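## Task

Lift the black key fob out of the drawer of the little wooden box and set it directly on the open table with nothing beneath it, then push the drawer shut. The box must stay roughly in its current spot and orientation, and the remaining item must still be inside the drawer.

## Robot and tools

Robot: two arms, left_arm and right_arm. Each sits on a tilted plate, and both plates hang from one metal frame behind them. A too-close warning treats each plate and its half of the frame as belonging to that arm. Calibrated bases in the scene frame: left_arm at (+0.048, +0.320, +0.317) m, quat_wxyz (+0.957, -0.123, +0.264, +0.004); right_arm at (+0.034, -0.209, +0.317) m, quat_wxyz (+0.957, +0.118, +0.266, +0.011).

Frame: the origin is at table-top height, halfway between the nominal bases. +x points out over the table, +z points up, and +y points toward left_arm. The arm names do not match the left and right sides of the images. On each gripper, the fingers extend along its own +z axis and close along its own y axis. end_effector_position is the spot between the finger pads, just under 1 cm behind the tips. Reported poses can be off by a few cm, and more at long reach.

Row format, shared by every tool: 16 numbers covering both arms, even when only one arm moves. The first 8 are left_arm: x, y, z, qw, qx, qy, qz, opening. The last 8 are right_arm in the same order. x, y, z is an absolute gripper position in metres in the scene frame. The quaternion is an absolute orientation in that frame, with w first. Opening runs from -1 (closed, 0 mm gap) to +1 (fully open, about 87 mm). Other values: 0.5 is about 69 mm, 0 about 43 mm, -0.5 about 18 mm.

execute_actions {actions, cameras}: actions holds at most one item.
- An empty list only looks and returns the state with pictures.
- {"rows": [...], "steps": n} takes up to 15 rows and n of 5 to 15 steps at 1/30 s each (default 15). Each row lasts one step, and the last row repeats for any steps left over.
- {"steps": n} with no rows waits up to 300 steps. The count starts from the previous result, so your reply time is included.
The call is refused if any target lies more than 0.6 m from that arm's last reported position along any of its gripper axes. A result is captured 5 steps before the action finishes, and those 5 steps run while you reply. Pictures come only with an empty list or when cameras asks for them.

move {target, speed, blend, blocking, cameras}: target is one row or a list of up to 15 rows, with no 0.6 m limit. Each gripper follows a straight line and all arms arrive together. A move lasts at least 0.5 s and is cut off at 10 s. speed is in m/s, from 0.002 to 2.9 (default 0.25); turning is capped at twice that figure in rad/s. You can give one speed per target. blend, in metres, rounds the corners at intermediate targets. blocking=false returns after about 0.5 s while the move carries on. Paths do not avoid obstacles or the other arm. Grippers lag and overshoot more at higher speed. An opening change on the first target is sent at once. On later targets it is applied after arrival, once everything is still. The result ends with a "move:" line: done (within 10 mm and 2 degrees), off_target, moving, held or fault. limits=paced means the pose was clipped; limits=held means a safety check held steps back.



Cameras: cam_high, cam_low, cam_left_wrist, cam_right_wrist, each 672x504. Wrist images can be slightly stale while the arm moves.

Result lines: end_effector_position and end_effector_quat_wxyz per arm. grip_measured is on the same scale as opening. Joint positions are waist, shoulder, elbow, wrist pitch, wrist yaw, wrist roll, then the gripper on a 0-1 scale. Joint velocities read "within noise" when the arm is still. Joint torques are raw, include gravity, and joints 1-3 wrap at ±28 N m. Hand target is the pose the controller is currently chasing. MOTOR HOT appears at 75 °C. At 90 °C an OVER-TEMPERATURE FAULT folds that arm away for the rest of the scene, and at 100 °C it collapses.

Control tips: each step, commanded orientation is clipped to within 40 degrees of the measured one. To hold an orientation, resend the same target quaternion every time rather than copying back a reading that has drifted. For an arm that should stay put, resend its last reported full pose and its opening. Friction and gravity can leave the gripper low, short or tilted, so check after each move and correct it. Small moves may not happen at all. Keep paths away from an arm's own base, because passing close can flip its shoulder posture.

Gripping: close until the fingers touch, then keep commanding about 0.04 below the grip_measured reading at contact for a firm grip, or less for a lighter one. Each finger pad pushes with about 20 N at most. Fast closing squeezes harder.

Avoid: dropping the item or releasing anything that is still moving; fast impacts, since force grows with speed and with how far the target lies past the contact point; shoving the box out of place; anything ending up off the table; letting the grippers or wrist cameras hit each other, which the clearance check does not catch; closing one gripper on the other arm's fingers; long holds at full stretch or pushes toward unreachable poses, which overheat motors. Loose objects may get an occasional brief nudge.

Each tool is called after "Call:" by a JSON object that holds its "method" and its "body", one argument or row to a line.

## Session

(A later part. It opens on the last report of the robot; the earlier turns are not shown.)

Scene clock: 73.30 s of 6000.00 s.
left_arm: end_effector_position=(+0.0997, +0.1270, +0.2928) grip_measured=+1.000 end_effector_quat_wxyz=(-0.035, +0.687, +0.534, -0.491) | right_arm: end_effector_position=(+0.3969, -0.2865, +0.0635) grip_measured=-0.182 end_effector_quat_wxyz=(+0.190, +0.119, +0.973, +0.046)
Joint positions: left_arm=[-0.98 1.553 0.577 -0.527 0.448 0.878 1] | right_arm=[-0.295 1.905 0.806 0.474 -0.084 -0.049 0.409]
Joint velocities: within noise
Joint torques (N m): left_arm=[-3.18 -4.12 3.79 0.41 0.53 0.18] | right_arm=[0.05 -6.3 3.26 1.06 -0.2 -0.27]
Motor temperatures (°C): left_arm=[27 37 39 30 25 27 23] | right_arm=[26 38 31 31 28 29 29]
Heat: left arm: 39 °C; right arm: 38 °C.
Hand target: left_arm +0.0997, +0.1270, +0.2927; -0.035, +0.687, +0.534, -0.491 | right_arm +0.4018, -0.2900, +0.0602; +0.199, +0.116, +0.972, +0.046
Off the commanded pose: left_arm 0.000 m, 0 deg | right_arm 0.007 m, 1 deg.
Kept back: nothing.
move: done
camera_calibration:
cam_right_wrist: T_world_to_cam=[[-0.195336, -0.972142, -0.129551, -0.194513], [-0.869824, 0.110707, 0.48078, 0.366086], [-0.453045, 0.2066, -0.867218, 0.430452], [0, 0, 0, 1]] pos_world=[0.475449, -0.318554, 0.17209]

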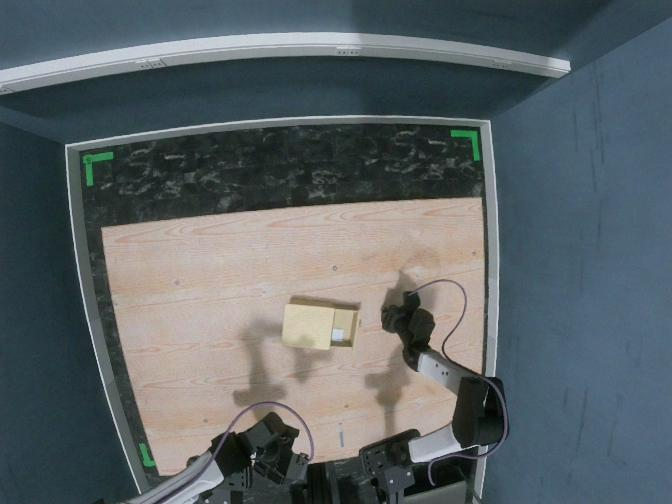

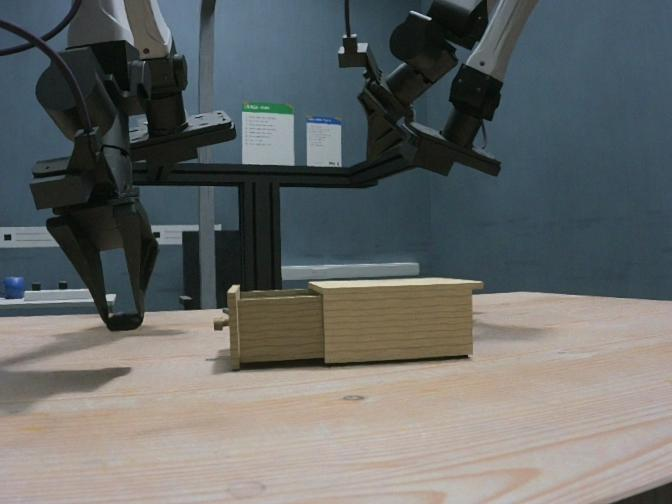

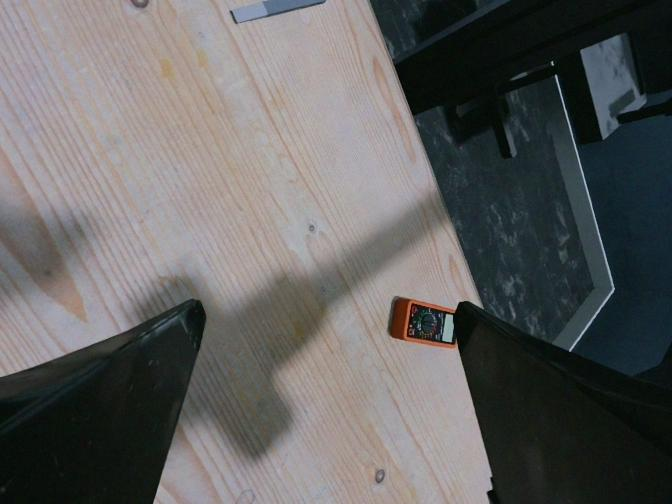

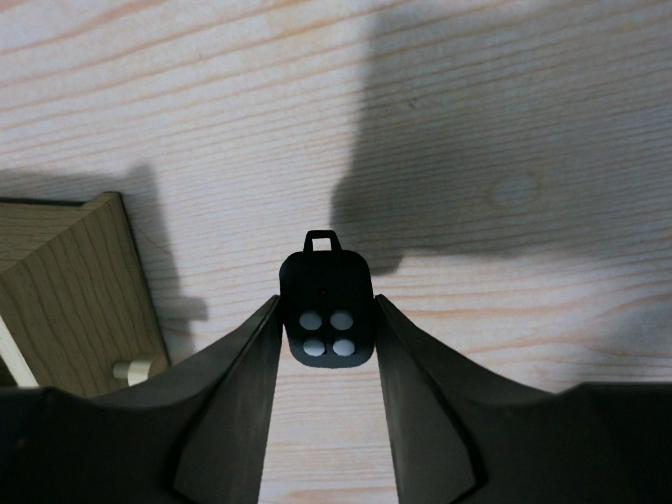

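Call:
{"method": "move", "body": {
  "target": [0.0997,0.1270,0.2928,-0.035,0.687,0.534,-0.491,1,0.402,-0.290,0.024,0.1993,0.1164,0.9719,0.0463,-0.34],
  "speed": 0.06
}}

Call:
{"method": "zoom_image", "body": {
  "camera": "cam_low",
  "region": [50, 250, 200, 400]
}}

Scene clock: 74.57 s of 6000.00 s.
left_arm: end_effector_position=(+0.0997, +0.1270, +0.2928) grip_measured=+1.000 end_effector_quat_wxyz=(-0.035, +0.687, +0.534, -0.491) | right_arm: end_effector_position=(+0.3964, -0.2860, +0.0272) grip_measured=-0.182 end_effector_quat_wxyz=(+0.188, +0.119, +0.974, +0.047)
Joint positions: left_arm=[-0.98 1.553 0.577 -0.527 0.448 0.878 1] | right_arm=[-0.302 2.06 0.873 0.558 -0.09 -0.054 0.409]
Joint velocities: within noise
Joint torques (N m): left_arm=[-3.22 -4.07 3.75 0.42 0.54 0.18] | right_arm=[0.21 -6.56 2.77 1.1 -0.18 -0.27]
Motor temperatures (°C): left_arm=[27 37 39 29 25 27 23] | right_arm=[26 37 31 31 28 29 29]
Heat: left arm: 39 °C; right arm: 37 °C.
Hand target: left_arm +0.0997, +0.1270, +0.2927; -0.035, +0.687, +0.534, -0.491 | right_arm +0.4018, -0.2901, +0.0242; +0.199, +0.116, +0.972, +0.046
Off the commanded pose: left_arm 0.000 m, 0 deg | right_arm 0.008 m, 1 deg.
Kept back: nothing.
move: done
camera_calibration:
cam_right_wrist: T_world_to_cam=[[-0.19517, -0.972075, -0.130306, -0.198826], [-0.86854, 0.10959, 0.483352, 0.382175], [-0.455573, 0.207512, -0.865674, 0.399959], [0, 0, 0, 1]] pos_world=[0.47534, -0.318152, 0.135602]

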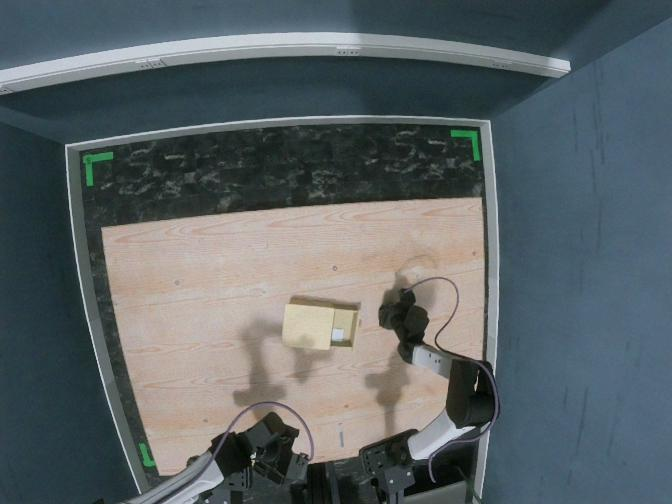

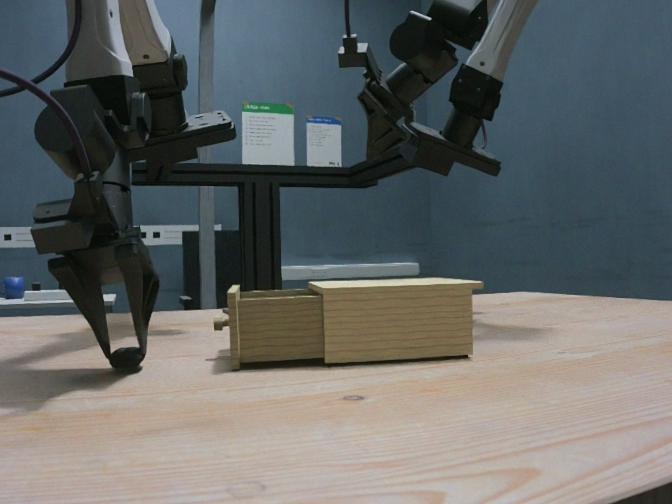

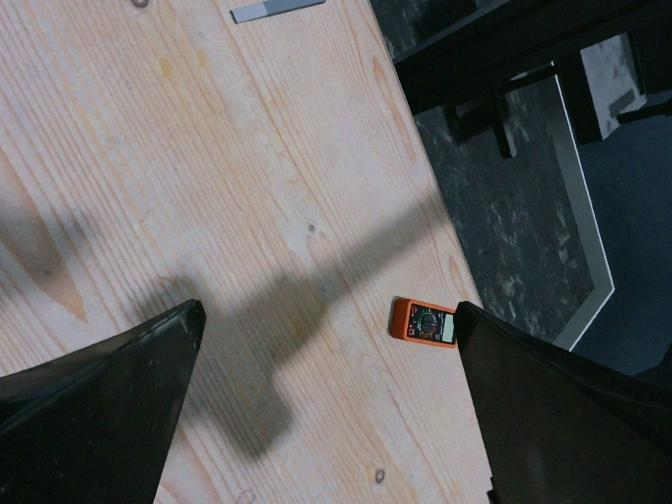

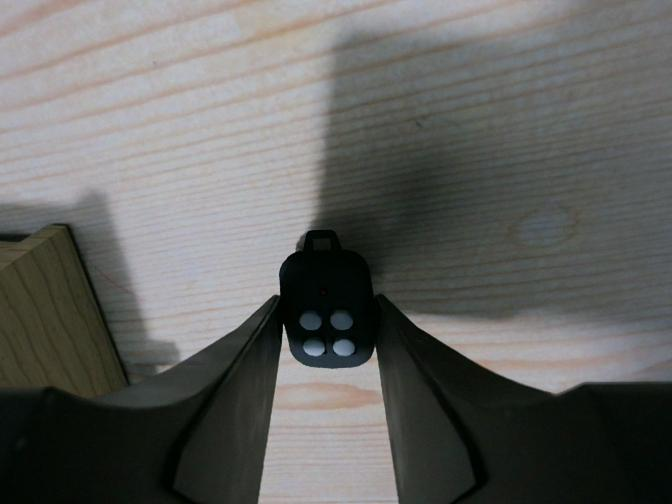

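Scaled by 3.360 from the camera's 672x504 image, which has a finer 960x720 frame.

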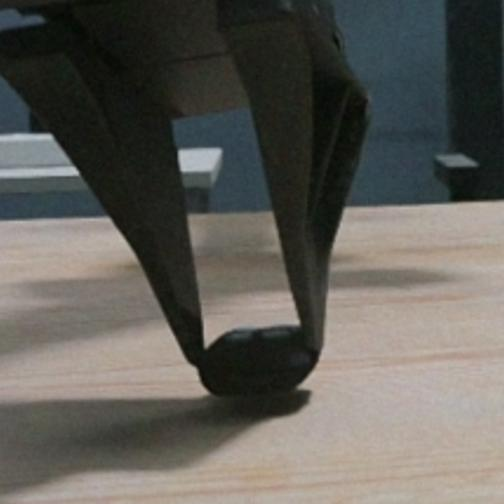

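Call:
{"method": "move", "body": {
  "target": [0.0997,0.1270,0.2928,-0.035,0.687,0.534,-0.491,1,0.402,-0.290,0.017,0.1993,0.1164,0.9719,0.0463,-0.34],
  "speed": 0.04,
  "cameras": ["cam_low"]
}}

Call:
{"method": "zoom_image", "body": {
  "camera": "cam_low",
  "region": [50, 250, 200, 400]
}}

Scene clock: 75.50 s of 6000.00 s.
left_arm: end_effector_position=(+0.0997, +0.1270, +0.2928) grip_measured=+1.000 end_effector_quat_wxyz=(-0.035, +0.687, +0.534, -0.491) | right_arm: end_effector_position=(+0.3978, -0.2858, +0.0213) grip_measured=-0.182 end_effector_quat_wxyz=(+0.189, +0.119, +0.974, +0.047)
Joint positions: left_arm=[-0.98 1.553 0.577 -0.527 0.448 0.878 1] | right_arm=[-0.302 2.085 0.889 0.57 -0.091 -0.054 0.409]
Joint velocities: within noise
Joint torques (N m): left_arm=[-3.21 -4.08 3.78 0.43 0.54 0.18] | right_arm=[0.03 -6.35 2.71 1.09 -0.22 -0.25]
Motor temperatures (°C): left_arm=[27 37 39 29 25 27 23] | right_arm=[26 37 31 31 28 29 29]
Heat: left arm: 39 °C; right arm: 37 °C.
Hand target: left_arm +0.0997, +0.1270, +0.2927; -0.035, +0.687, +0.534, -0.491 | right_arm +0.4020, -0.2901, +0.0173; +0.199, +0.116, +0.972, +0.046
Off the commanded pose: left_arm 0.000 m, 0 deg | right_arm 0.007 m, 1 deg.
Kept back: nothing.
move: done
Images, in order (width x height): cam_low 672x504.

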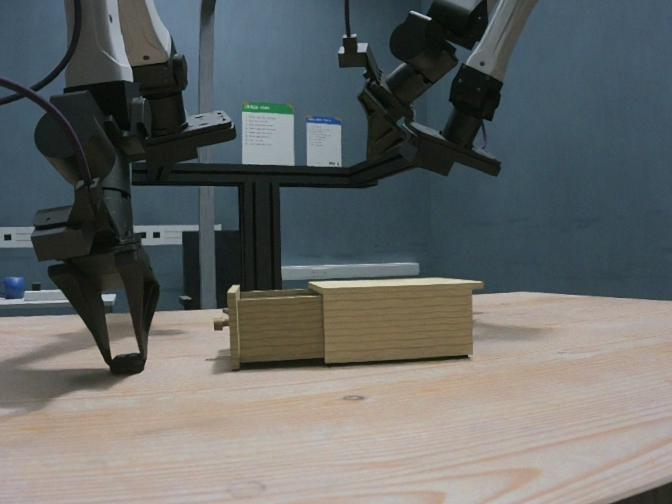

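Scaled by 3.360 from the camera's 672x504 image, which has a finer 960x720 frame.

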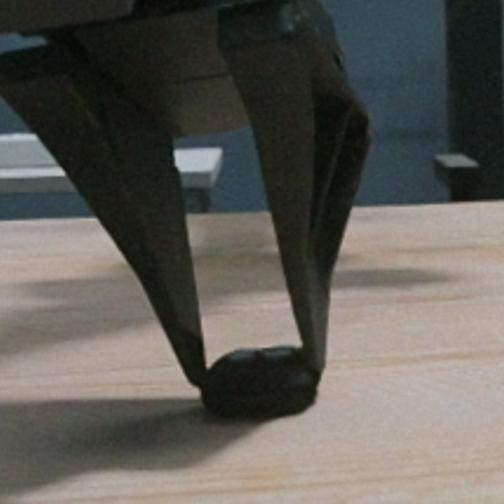

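Call:
{"method": "move", "body": {
  "target": [
    [0.0997,0.1270,0.2928,-0.035,0.687,0.534,-0.491,1,0.402,-0.290,0.015,0.1993,0.1164,0.9719,0.0463,-0.34],
    [0.0997,0.1270,0.2928,-0.035,0.687,0.534,-0.491,1,0.402,-0.290,0.0155,0.1993,0.1164,0.9719,0.0463,0.05],
    [0.0997,0.1270,0.2928,-0.035,0.687,0.534,-0.491,1,0.395,-0.292,0.13,0.1993,0.1164,0.9719,0.0463,0.05],
    [0.0997,0.1270,0.2928,-0.035,0.687,0.534,-0.491,1,0.39,-0.3,0.2,0.2069,0.1022,0.9727,-0.0217,-0.95]
  ],
  "speed": [0.04,0.04,0.15,0.25]
}}

Call:
{"method": "zoom_image", "body": {
  "camera": "cam_high",
  "region": [260, 270, 420, 370]
}}

Scene clock: 79.40 s of 6000.00 s.
left_arm: end_effector_position=(+0.0997, +0.1270, +0.2928) grip_measured=+1.000 end_effector_quat_wxyz=(-0.035, +0.687, +0.534, -0.491) | right_arm: end_effector_position=(+0.3833, -0.2989, +0.1921) grip_measured=-0.950 end_effector_quat_wxyz=(+0.194, +0.107, +0.975, -0.017)
Joint positions: left_arm=[-0.98 1.553 0.577 -0.527 0.448 0.878 1] | right_arm=[-0.229 1.323 0.674 0.054 0.087 -0.061 0.025]
Joint velocities: within noise
Joint torques (N m): left_arm=[-3.22 -4.07 3.77 0.43 0.54 0.17] | right_arm=[1.65 -7.97 5.61 0.86 0.07 -0.21]
Motor temperatures (°C): left_arm=[27 37 39 29 25 27 23] | right_arm=[26 38 31 31 28 29 29]
Heat: left arm: 39 °C; right arm: 38 °C.
Hand target: left_arm +0.0997, +0.1270, +0.2927; -0.035, +0.687, +0.534, -0.491 | right_arm +0.3900, -0.3000, +0.1998; +0.207, +0.102, +0.973, -0.022
Off the commanded pose: left_arm 0.000 m, 0 deg | right_arm 0.010 m, 2 deg.
Kept back: nothing.
move: done
camera_calibration:
cam_right_wrist: T_world_to_cam=[[-0.195757, -0.980651, -0.00157537, -0.219574], [-0.867202, 0.17236, 0.467174, 0.313861], [-0.457864, 0.0928188, -0.884164, 0.509618], [0, 0, 0, 1]] pos_world=[0.462533, -0.316724, 0.303612]

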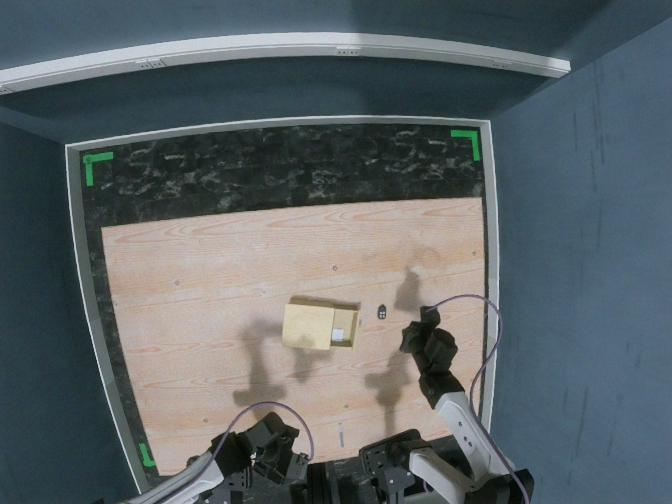

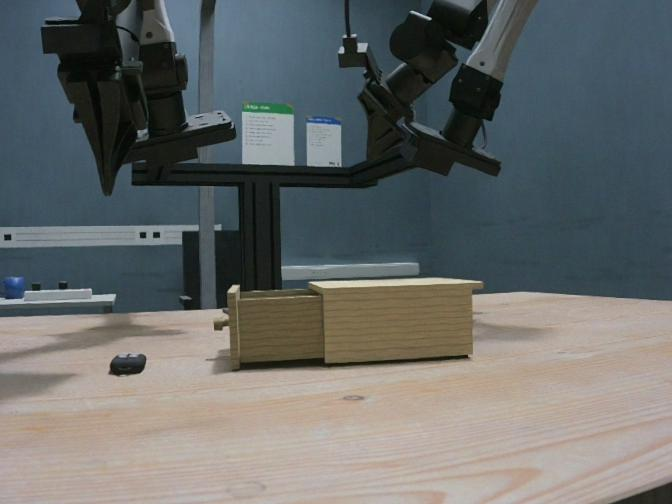

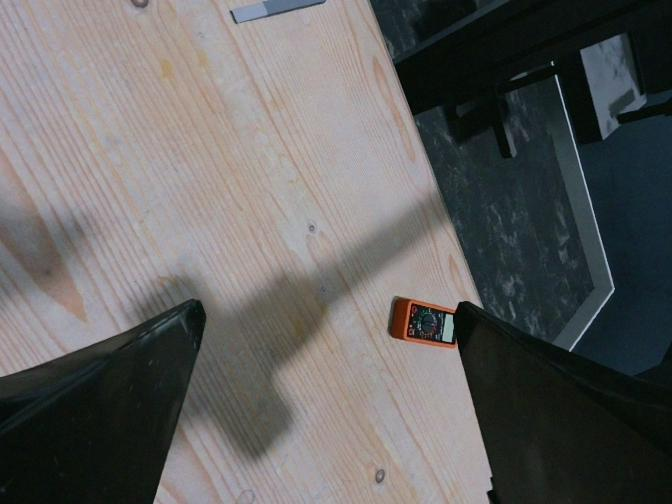

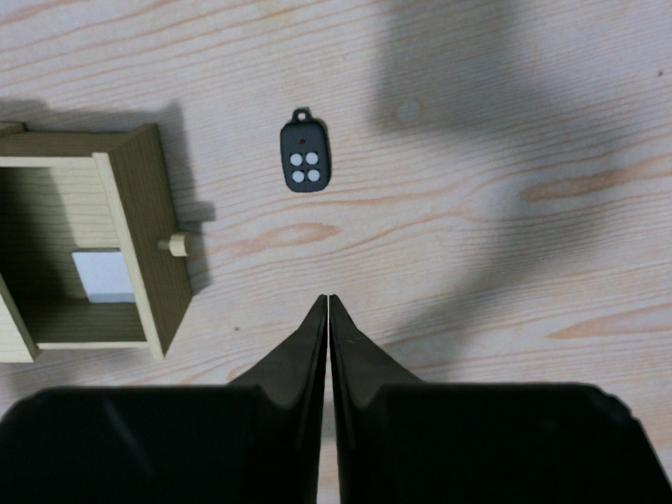

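Scaled by 3.150 from the camera's 672x504 image, which has a finer 960x720 frame.

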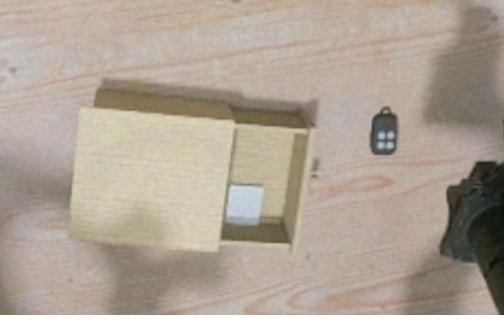

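Call:
{"method": "move", "body": {
  "target": [
    [0.0997,0.1270,0.2928,-0.035,0.687,0.534,-0.491,1,0.408,-0.218,0.14,0.208,0.0,0.978,0.0,-0.95],
    [0.0997,0.1270,0.2928,-0.035,0.687,0.534,-0.491,1,0.408,-0.218,0.045,0.208,0.0,0.978,0.0,-0.95],
    [0.0997,0.1270,0.2928,-0.035,0.687,0.534,-0.491,1,0.405,-0.135,0.045,0.208,0.0,0.978,0.0,-0.95]
  ],
  "speed": [0.25,0.2,0.08]
}}

Call:
{"method": "zoom_image", "body": {
  "camera": "cam_high",
  "region": [260, 270, 420, 370]
}}

Scene clock: 82.47 s of 6000.00 s.
left_arm: end_effector_position=(+0.0997, +0.1270, +0.2928) grip_measured=+1.000 end_effector_quat_wxyz=(-0.035, +0.687, +0.534, -0.491) | right_arm: end_effector_position=(+0.4071, -0.1585, +0.0498) grip_measured=-0.951 end_effector_quat_wxyz=(+0.208, +0.008, +0.978, -0.032)
Joint positions: left_arm=[-0.98 1.553 0.577 -0.527 0.448 0.878 1] | right_arm=[0.157 2.096 0.845 0.635 0.391 -0.043 0.025]
Joint velocities: within noise
Joint torques (N m): left_arm=[-3.25 -4.1 3.78 0.43 0.53 0.17] | right_arm=[6.43 -5.35 2.77 0.95 -0.39 0.04]
Motor temperatures (°C): left_arm=[27 37 39 29 25 27 23] | right_arm=[26 37 31 31 28 29 29]
Heat: left arm: 39 °C; right arm: 37 °C.
Hand target: left_arm +0.0997, +0.1270, +0.2927; -0.035, +0.687, +0.534, -0.491 | right_arm +0.4042, -0.1357, +0.0461; +0.207, +0.000, +0.978, +0.000
Off the commanded pose: left_arm 0.000 m, 0 deg | right_arm 0.024 m, 4 deg.
Kept back: nothing.
move: off_target (right_arm)
camera_calibration:
cam_right_wrist: T_world_to_cam=[[-0.00861044, -0.997727, 0.0668372, -0.159721], [-0.896169, 0.0373526, 0.442138, 0.368402], [-0.443629, -0.0560905, -0.894453, 0.352775], [0, 0, 0, 1]] pos_world=[0.485277, -0.153331, 0.163332]

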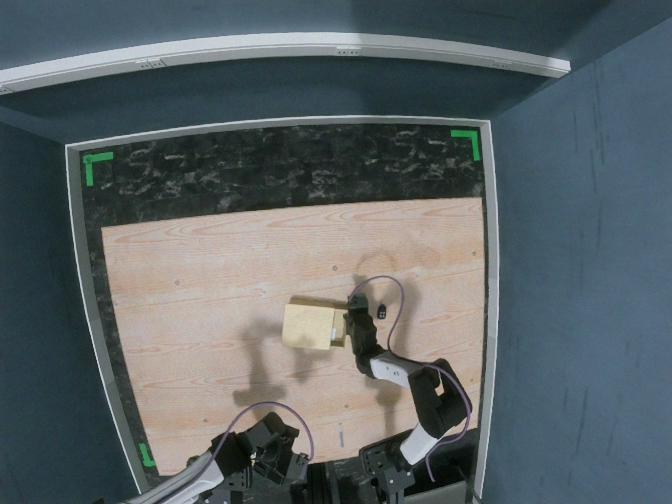

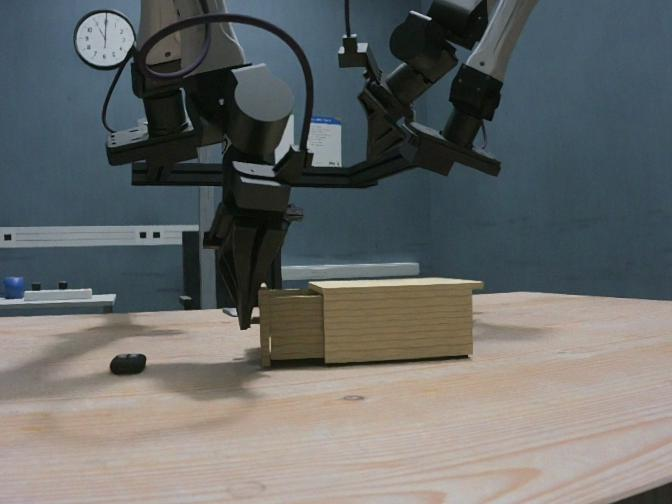

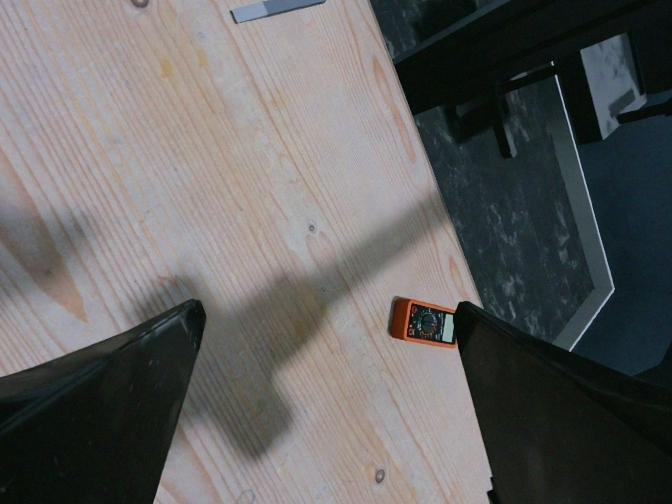

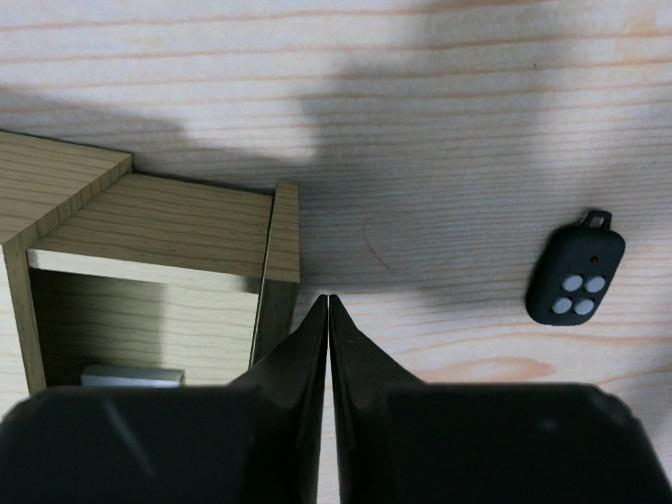

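Scaled by 3.150 from the camera's 672x504 image, which has a finer 960x720 frame.

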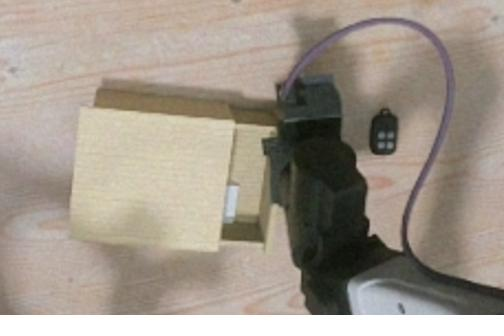

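Call:
{"method": "move", "body": {
  "target": [0.0997,0.1270,0.2928,-0.035,0.687,0.534,-0.491,1,0.405,-0.095,0.045,0.208,0.0,0.978,0.0,-0.95],
  "speed": 0.07
}}

Call:
{"method": "zoom_image", "body": {
  "camera": "cam_high",
  "region": [260, 270, 420, 370]
}}

Scene clock: 83.57 s of 6000.00 s.
left_arm: end_effector_position=(+0.0997, +0.1270, +0.2928) grip_measured=+1.000 end_effector_quat_wxyz=(-0.035, +0.687, +0.534, -0.491) | right_arm: end_effector_position=(+0.4127, -0.1289, +0.0506) grip_measured=-0.951 end_effector_quat_wxyz=(+0.218, +0.017, +0.975, -0.048)
Joint positions: left_arm=[-0.98 1.553 0.577 -0.527 0.448 0.878 1] | right_arm=[0.249 2.147 0.9 0.627 0.501 0.019 0.025]
Joint velocities: within noise
Joint torques (N m): left_arm=[-3.21 -4.07 3.74 0.42 0.54 0.18] | right_arm=[8.31 -5.39 3.18 0.76 -0.67 0.12]
Motor temperatures (°C): left_arm=[27 37 39 29 25 27 23] | right_arm=[26 37 31 31 28 29 29]
Heat: left arm: 39 °C; right arm: 37 °C.
Hand target: left_arm +0.0997, +0.1270, +0.2927; -0.035, +0.687, +0.534, -0.491 | right_arm +0.4037, -0.0964, +0.0470; +0.208, +0.000, +0.978, -0.001
Off the commanded pose: left_arm 0.000 m, 0 deg | right_arm 0.035 m, 6 deg.
Kept back: nothing.
move: off_target (right_arm)
camera_calibration:
cam_right_wrist: T_world_to_cam=[[-0.0345781, -0.995016, 0.0935324, -0.120503], [-0.903355, 0.0711505, 0.422951, 0.380282], [-0.427497, -0.0698681, -0.901313, 0.349495], [0, 0, 0, 1]] pos_world=[0.488771, -0.122541, 0.165435]

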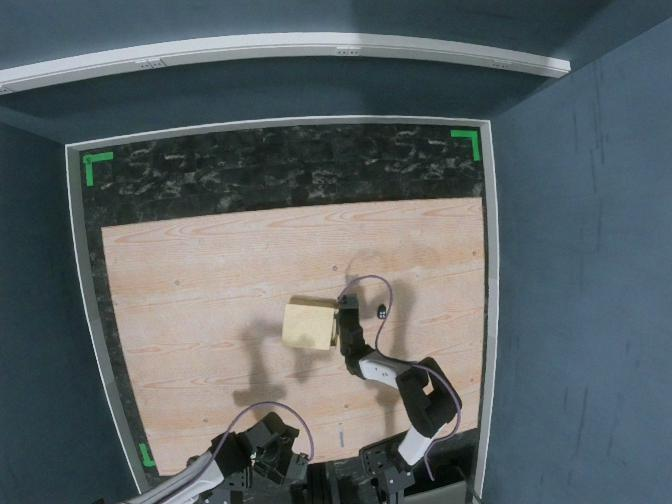

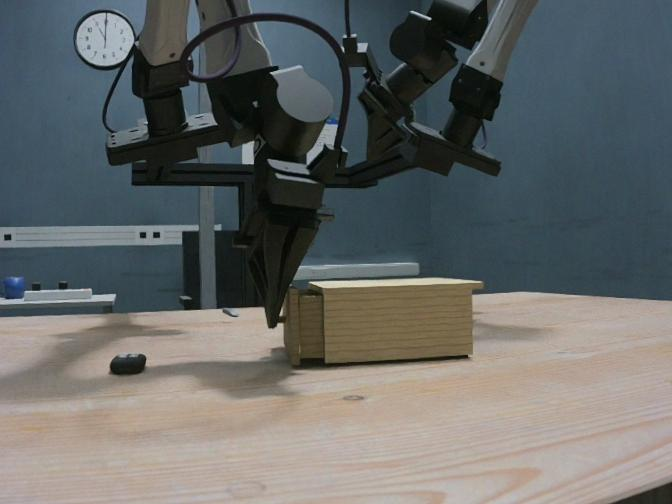

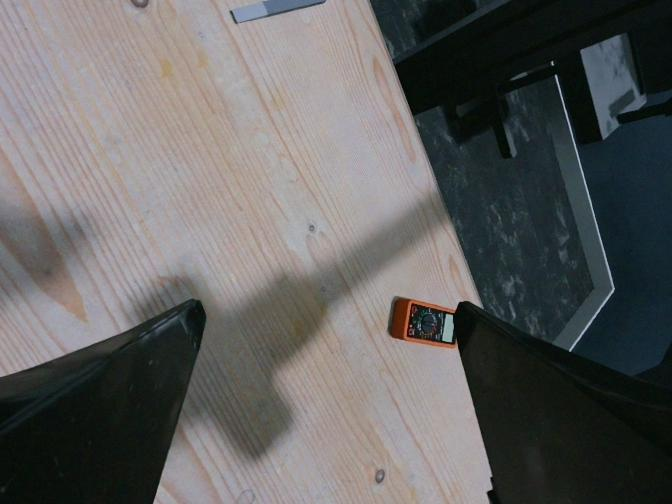

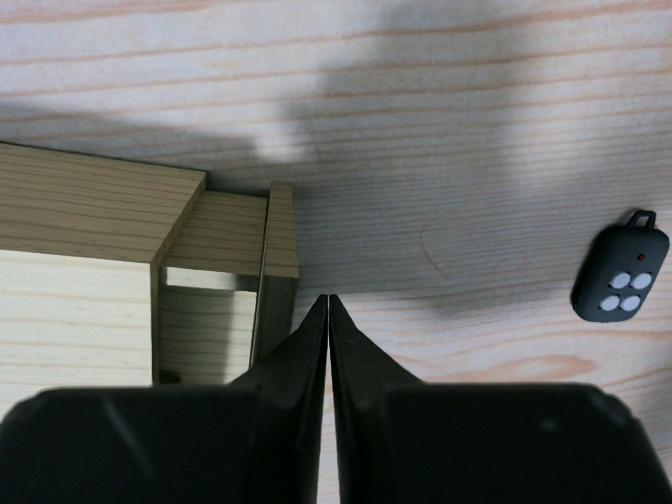

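Scaled by 3.150 from the camera's 672x504 image, which has a finer 960x720 frame.

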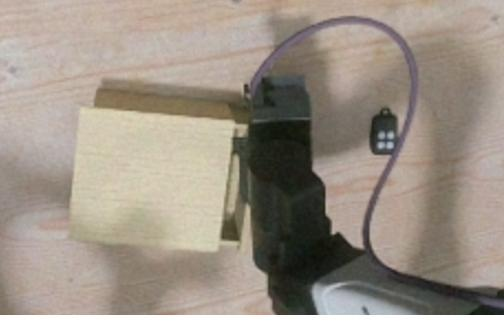

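Call:
{"method": "move", "body": {
  "target": [0.0997,0.1270,0.2928,-0.035,0.687,0.534,-0.491,1,0.405,-0.062,0.045,0.208,0.0,0.978,0.0,-0.95],
  "speed": 0.06
}}

Call:
{"method": "zoom_image", "body": {
  "camera": "cam_high",
  "region": [260, 270, 420, 370]
}}

Scene clock: 84.67 s of 6000.00 s.
left_arm: end_effector_position=(+0.0997, +0.1270, +0.2928) grip_measured=+1.000 end_effector_quat_wxyz=(-0.035, +0.687, +0.534, -0.491) | right_arm: end_effector_position=(+0.4134, -0.0994, +0.0516) grip_measured=-0.951 end_effector_quat_wxyz=(+0.216, +0.010, +0.975, -0.055)
Joint positions: left_arm=[-0.98 1.553 0.577 -0.527 0.448 0.878 1] | right_arm=[0.329 2.191 0.962 0.577 0.575 0.059 0.024]
Joint velocities: within noise
Joint torques (N m): left_arm=[-3.23 -4.11 3.74 0.43 0.54 0.17] | right_arm=[8.96 -5.3 3.66 0.77 -0.73 0.28]
Motor temperatures (°C): left_arm=[27 37 39 29 25 27 23] | right_arm=[26 37 31 31 28 29 29]
Heat: left arm: 39 °C; right arm: 37 °C.
Hand target: left_arm +0.0997, +0.1270, +0.2927; -0.035, +0.687, +0.534, -0.491 | right_arm +0.4032, -0.0638, +0.0475; +0.207, +0.000, +0.978, -0.001
Off the commanded pose: left_arm 0.000 m, 0 deg | right_arm 0.039 m, 6 deg.
Kept back: nothing.
move: off_target (right_arm)
camera_calibration:
cam_right_wrist: T_world_to_cam=[[-0.0232283, -0.993698, 0.109655, -0.0965754], [-0.902414, 0.0680445, 0.425464, 0.377593], [-0.430244, -0.0890711, -0.898308, 0.351761], [0, 0, 0, 1]] pos_world=[0.489845, -0.0903281, 0.165928]

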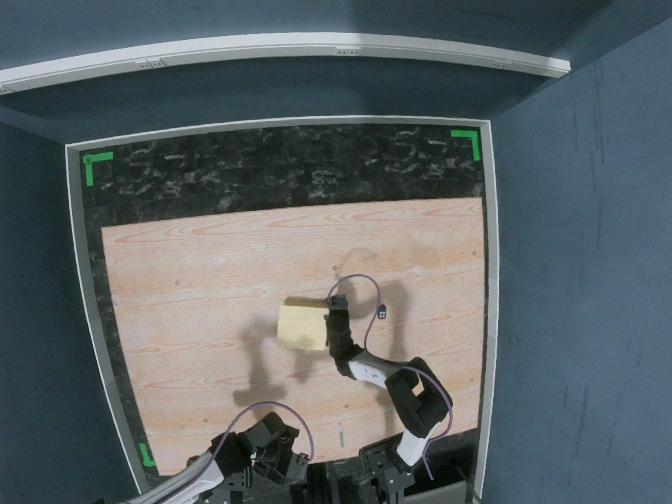

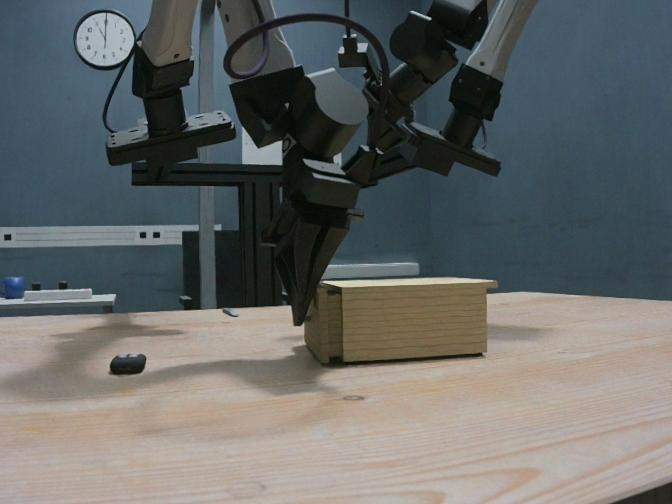

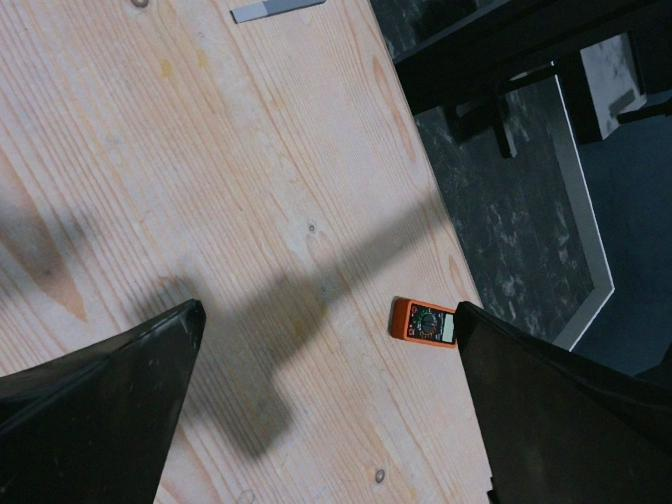

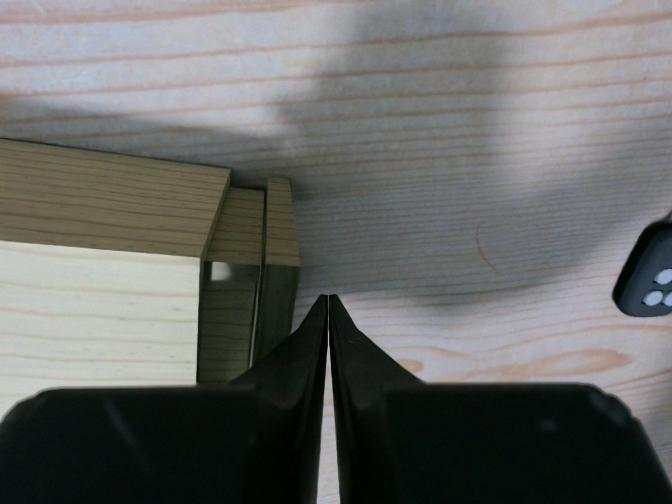

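Scaled by 3.150 from the camera's 672x504 image, which has a finer 960x720 frame.

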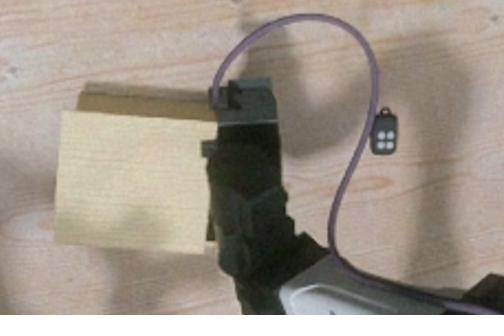

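Call:
{"method": "move", "body": {
  "target": [
    [0.30,0.17,0.16,0.208,0.0,0.978,0.0,-0.95,0.405,-0.150,0.05,0.208,0.0,0.978,0.0,-0.95],
    [0.335,0.16,0.045,0.208,0.0,0.978,0.0,-0.95,0.386,-0.145,0.045,0.208,0.0,0.978,0.0,-0.95]
  ],
  "speed": [0.3,0.15]
}}

Call:
{"method": "zoom_image", "body": {
  "camera": "cam_high",
  "region": [220, 250, 420, 400]
}}

Scene clock: 90.23 s of 6000.00 s.
left_arm: end_effector_position=(+0.3343, +0.1596, +0.0490) grip_measured=-0.950 end_effector_quat_wxyz=(+0.208, +0.000, +0.978, +0.003) | right_arm: end_effector_position=(+0.3770, -0.1461, +0.0394) grip_measured=-0.950 end_effector_quat_wxyz=(+0.191, -0.004, +0.981, -0.002)
Joint positions: left_arm=[-0.515 2.309 0.742 0.834 -0.599 -0.177 0.025] | right_arm=[0.16 2.134 0.779 0.698 0.331 -0.039 0.025]
Joint velocities: within noise
Joint torques (N m): left_arm=[-3.67 -6.53 0.98 1.48 0.06 0.22] | right_arm=[4.01 -8.32 0.53 1.09 -0.03 -0.13]
Motor temperatures (°C): left_arm=[27 38 38 30 25 27 23] | right_arm=[26 38 31 31 28 29 29]
Heat: left arm: 38 °C; right arm: 38 °C.
Hand target: left_arm +0.3350, +0.1600, +0.0451; +0.208, +0.000, +0.978, +0.000 | right_arm +0.3860, -0.1450, +0.0450; +0.208, +0.000, +0.978, +0.000
Off the commanded pose: left_arm 0.004 m, 0 deg | right_arm 0.011 m, 2 deg.
Kept back: nothing.
move: off_target (right_arm)
camera_calibration:
cam_left_wrist: T_world_to_cam=[[0.00394269, -0.999822, -0.018436, 0.157229], [-0.908745, -0.0112764, 0.417199, 0.309828], [-0.417333, 0.0151088, -0.908628, 0.322542], [0, 0, 0, 1]] pos_world=[0.415542, 0.155822, 0.16671]
cam_right_wrist: T_world_to_cam=[[0.0269802, -0.999565, 0.0119397, -0.158493], [-0.880584, -0.0181122, 0.473543, 0.330414], [-0.473121, -0.0232902, -0.88069, 0.346195], [0, 0, 0, 1]] pos_world=[0.459026, -0.144376, 0.150317]

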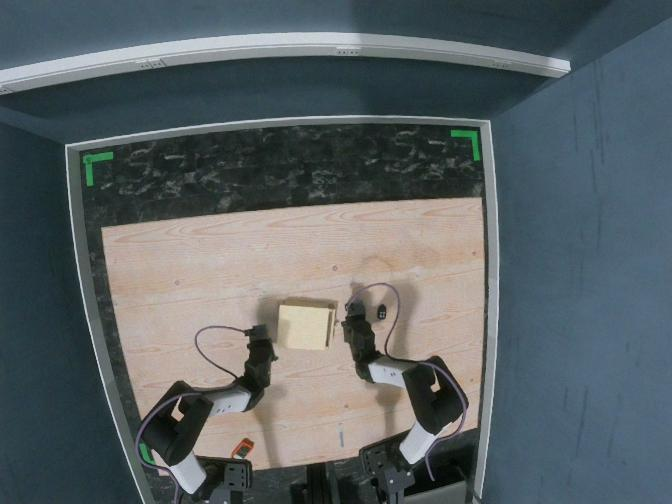

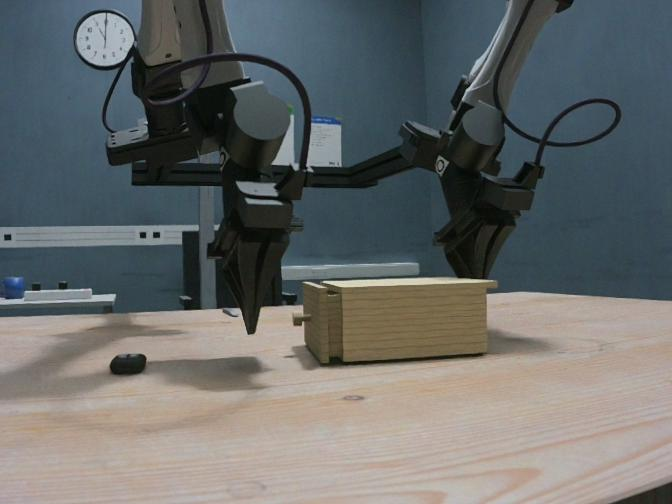

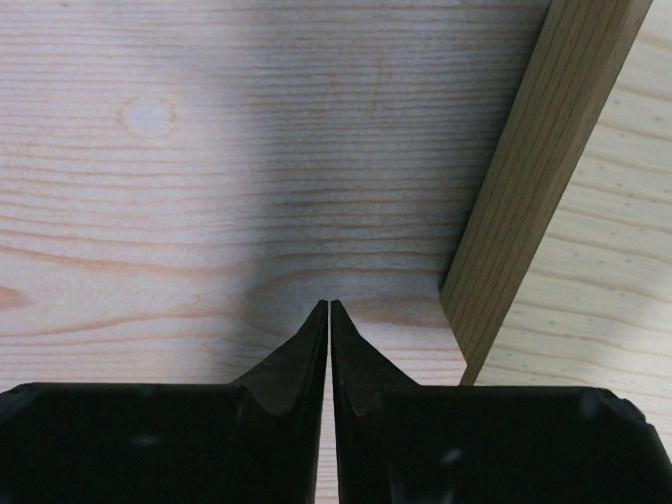

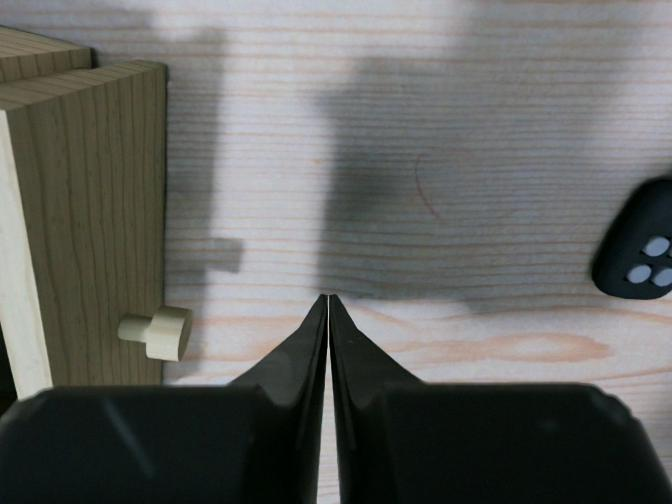

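Scaled by 2.520 from the camera's 672x504 image, which has a finer 960x720 frame.

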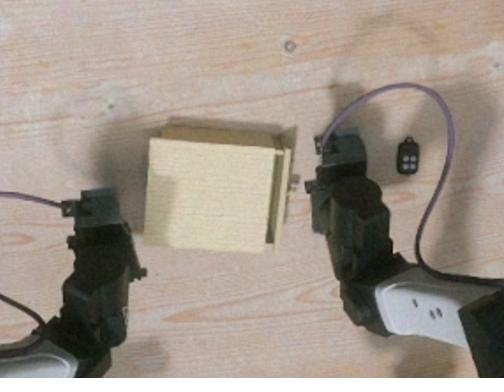

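Call:
{"method": "move", "body": {
  "target": [
    [0.355,0.16,0.045,0.208,0.0,0.978,0.0,-0.95,0.374,-0.145,0.048,0.208,0.0,0.978,0.0,-0.95],
    [0.355,0.105,0.045,0.208,0.0,0.978,0.0,-0.95,0.372,-0.110,0.048,0.208,0.0,0.978,0.0,-0.95],
    [0.355,0.080,0.045,0.208,0.0,0.978,0.0,-0.95,0.372,-0.080,0.048,0.208,0.0,0.978,0.0,-0.95]
  ],
  "speed": [0.2,0.1,0.05]
}}

Call:
{"method": "zoom_image", "body": {
  "camera": "cam_high",
  "region": [220, 250, 420, 400]
}}

Scene clock: 92.40 s of 6000.00 s.
left_arm: end_effector_position=(+0.3652, +0.1339, +0.0547) grip_measured=-0.951 end_effector_quat_wxyz=(+0.217, +0.002, +0.971, +0.095) | right_arm: end_effector_position=(+0.3734, -0.1014, +0.0498) grip_measured=-0.950 end_effector_quat_wxyz=(+0.207, +0.002, +0.978, -0.029)
Joint positions: left_arm=[-0.62 2.368 1.002 0.544 -0.855 -0.25 0.024] | right_arm=[0.324 2.179 0.806 0.704 0.517 0.06 0.025]
Joint velocities: within noise
Joint torques (N m): left_arm=[-9.91 -5.87 3.7 1.39 1.19 -0.51] | right_arm=[7.39 -5.59 2.69 0.91 -0.28 0.14]
Motor temperatures (°C): left_arm=[27 38 38 30 25 27 23] | right_arm=[26 38 30 31 28 29 29]
Heat: left arm: 38 °C; right arm: 38 °C.
Hand target: left_arm +0.3523, +0.0838, +0.0518; +0.206, +0.001, +0.979, +0.003 | right_arm +0.3714, -0.0806, +0.0489; +0.208, +0.000, +0.978, +0.000
Off the commanded pose: left_arm 0.056 m, 11 deg | right_arm 0.022 m, 3 deg.
Kept back: nothing.
move: off_target (left_arm, right_arm)
camera_calibration:
cam_left_wrist: T_world_to_cam=[[0.0406973, -0.979381, -0.197881, 0.125104], [-0.91515, -0.116029, 0.386054, 0.353329], [-0.401054, 0.165379, -0.901003, 0.314493], [0, 0, 0, 1]] pos_world=[0.444386, 0.11151, 0.171711]
cam_right_wrist: T_world_to_cam=[[0.00306958, -0.998019, 0.0628425, -0.107299], [-0.895336, 0.0252462, 0.444675, 0.33439], [-0.44538, -0.0576301, -0.893485, 0.341357], [0, 0, 0, 1]] pos_world=[0.451754, -0.0958557, 0.163045]

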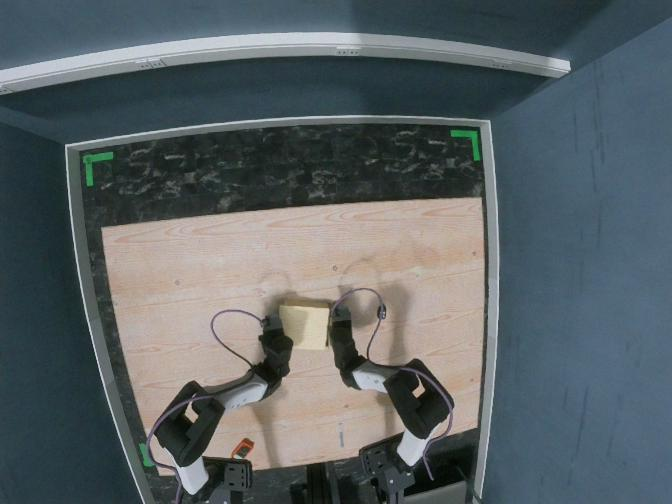

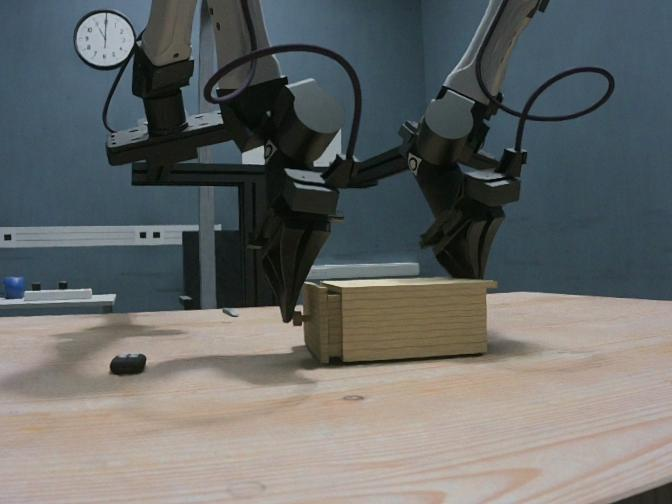

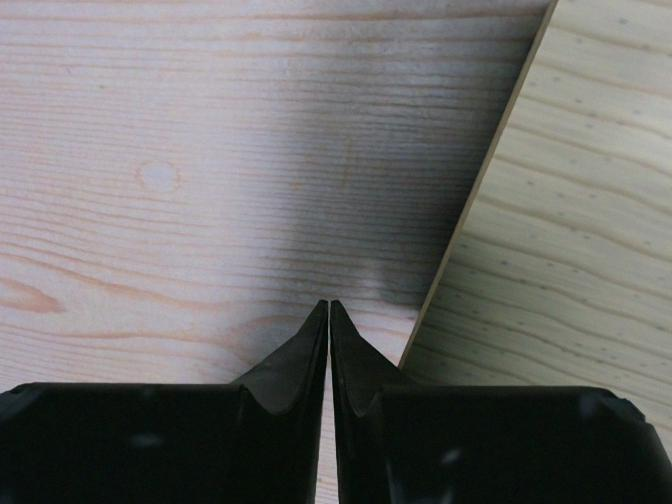

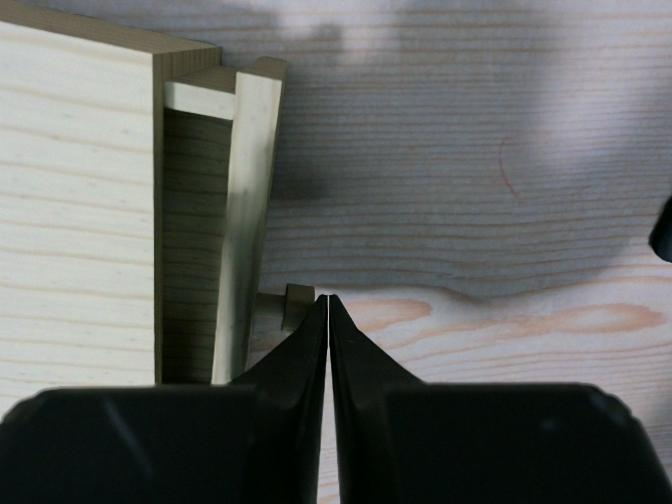

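Scaled by 2.520 from the camera's 672x504 image, which has a finer 960x720 frame.

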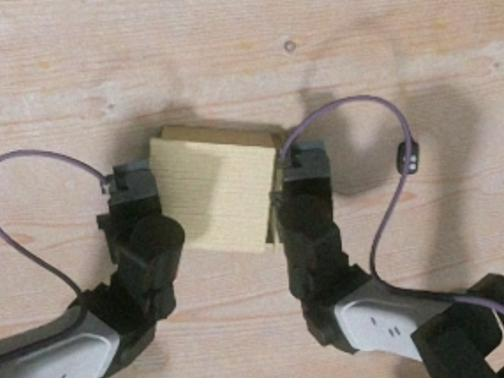

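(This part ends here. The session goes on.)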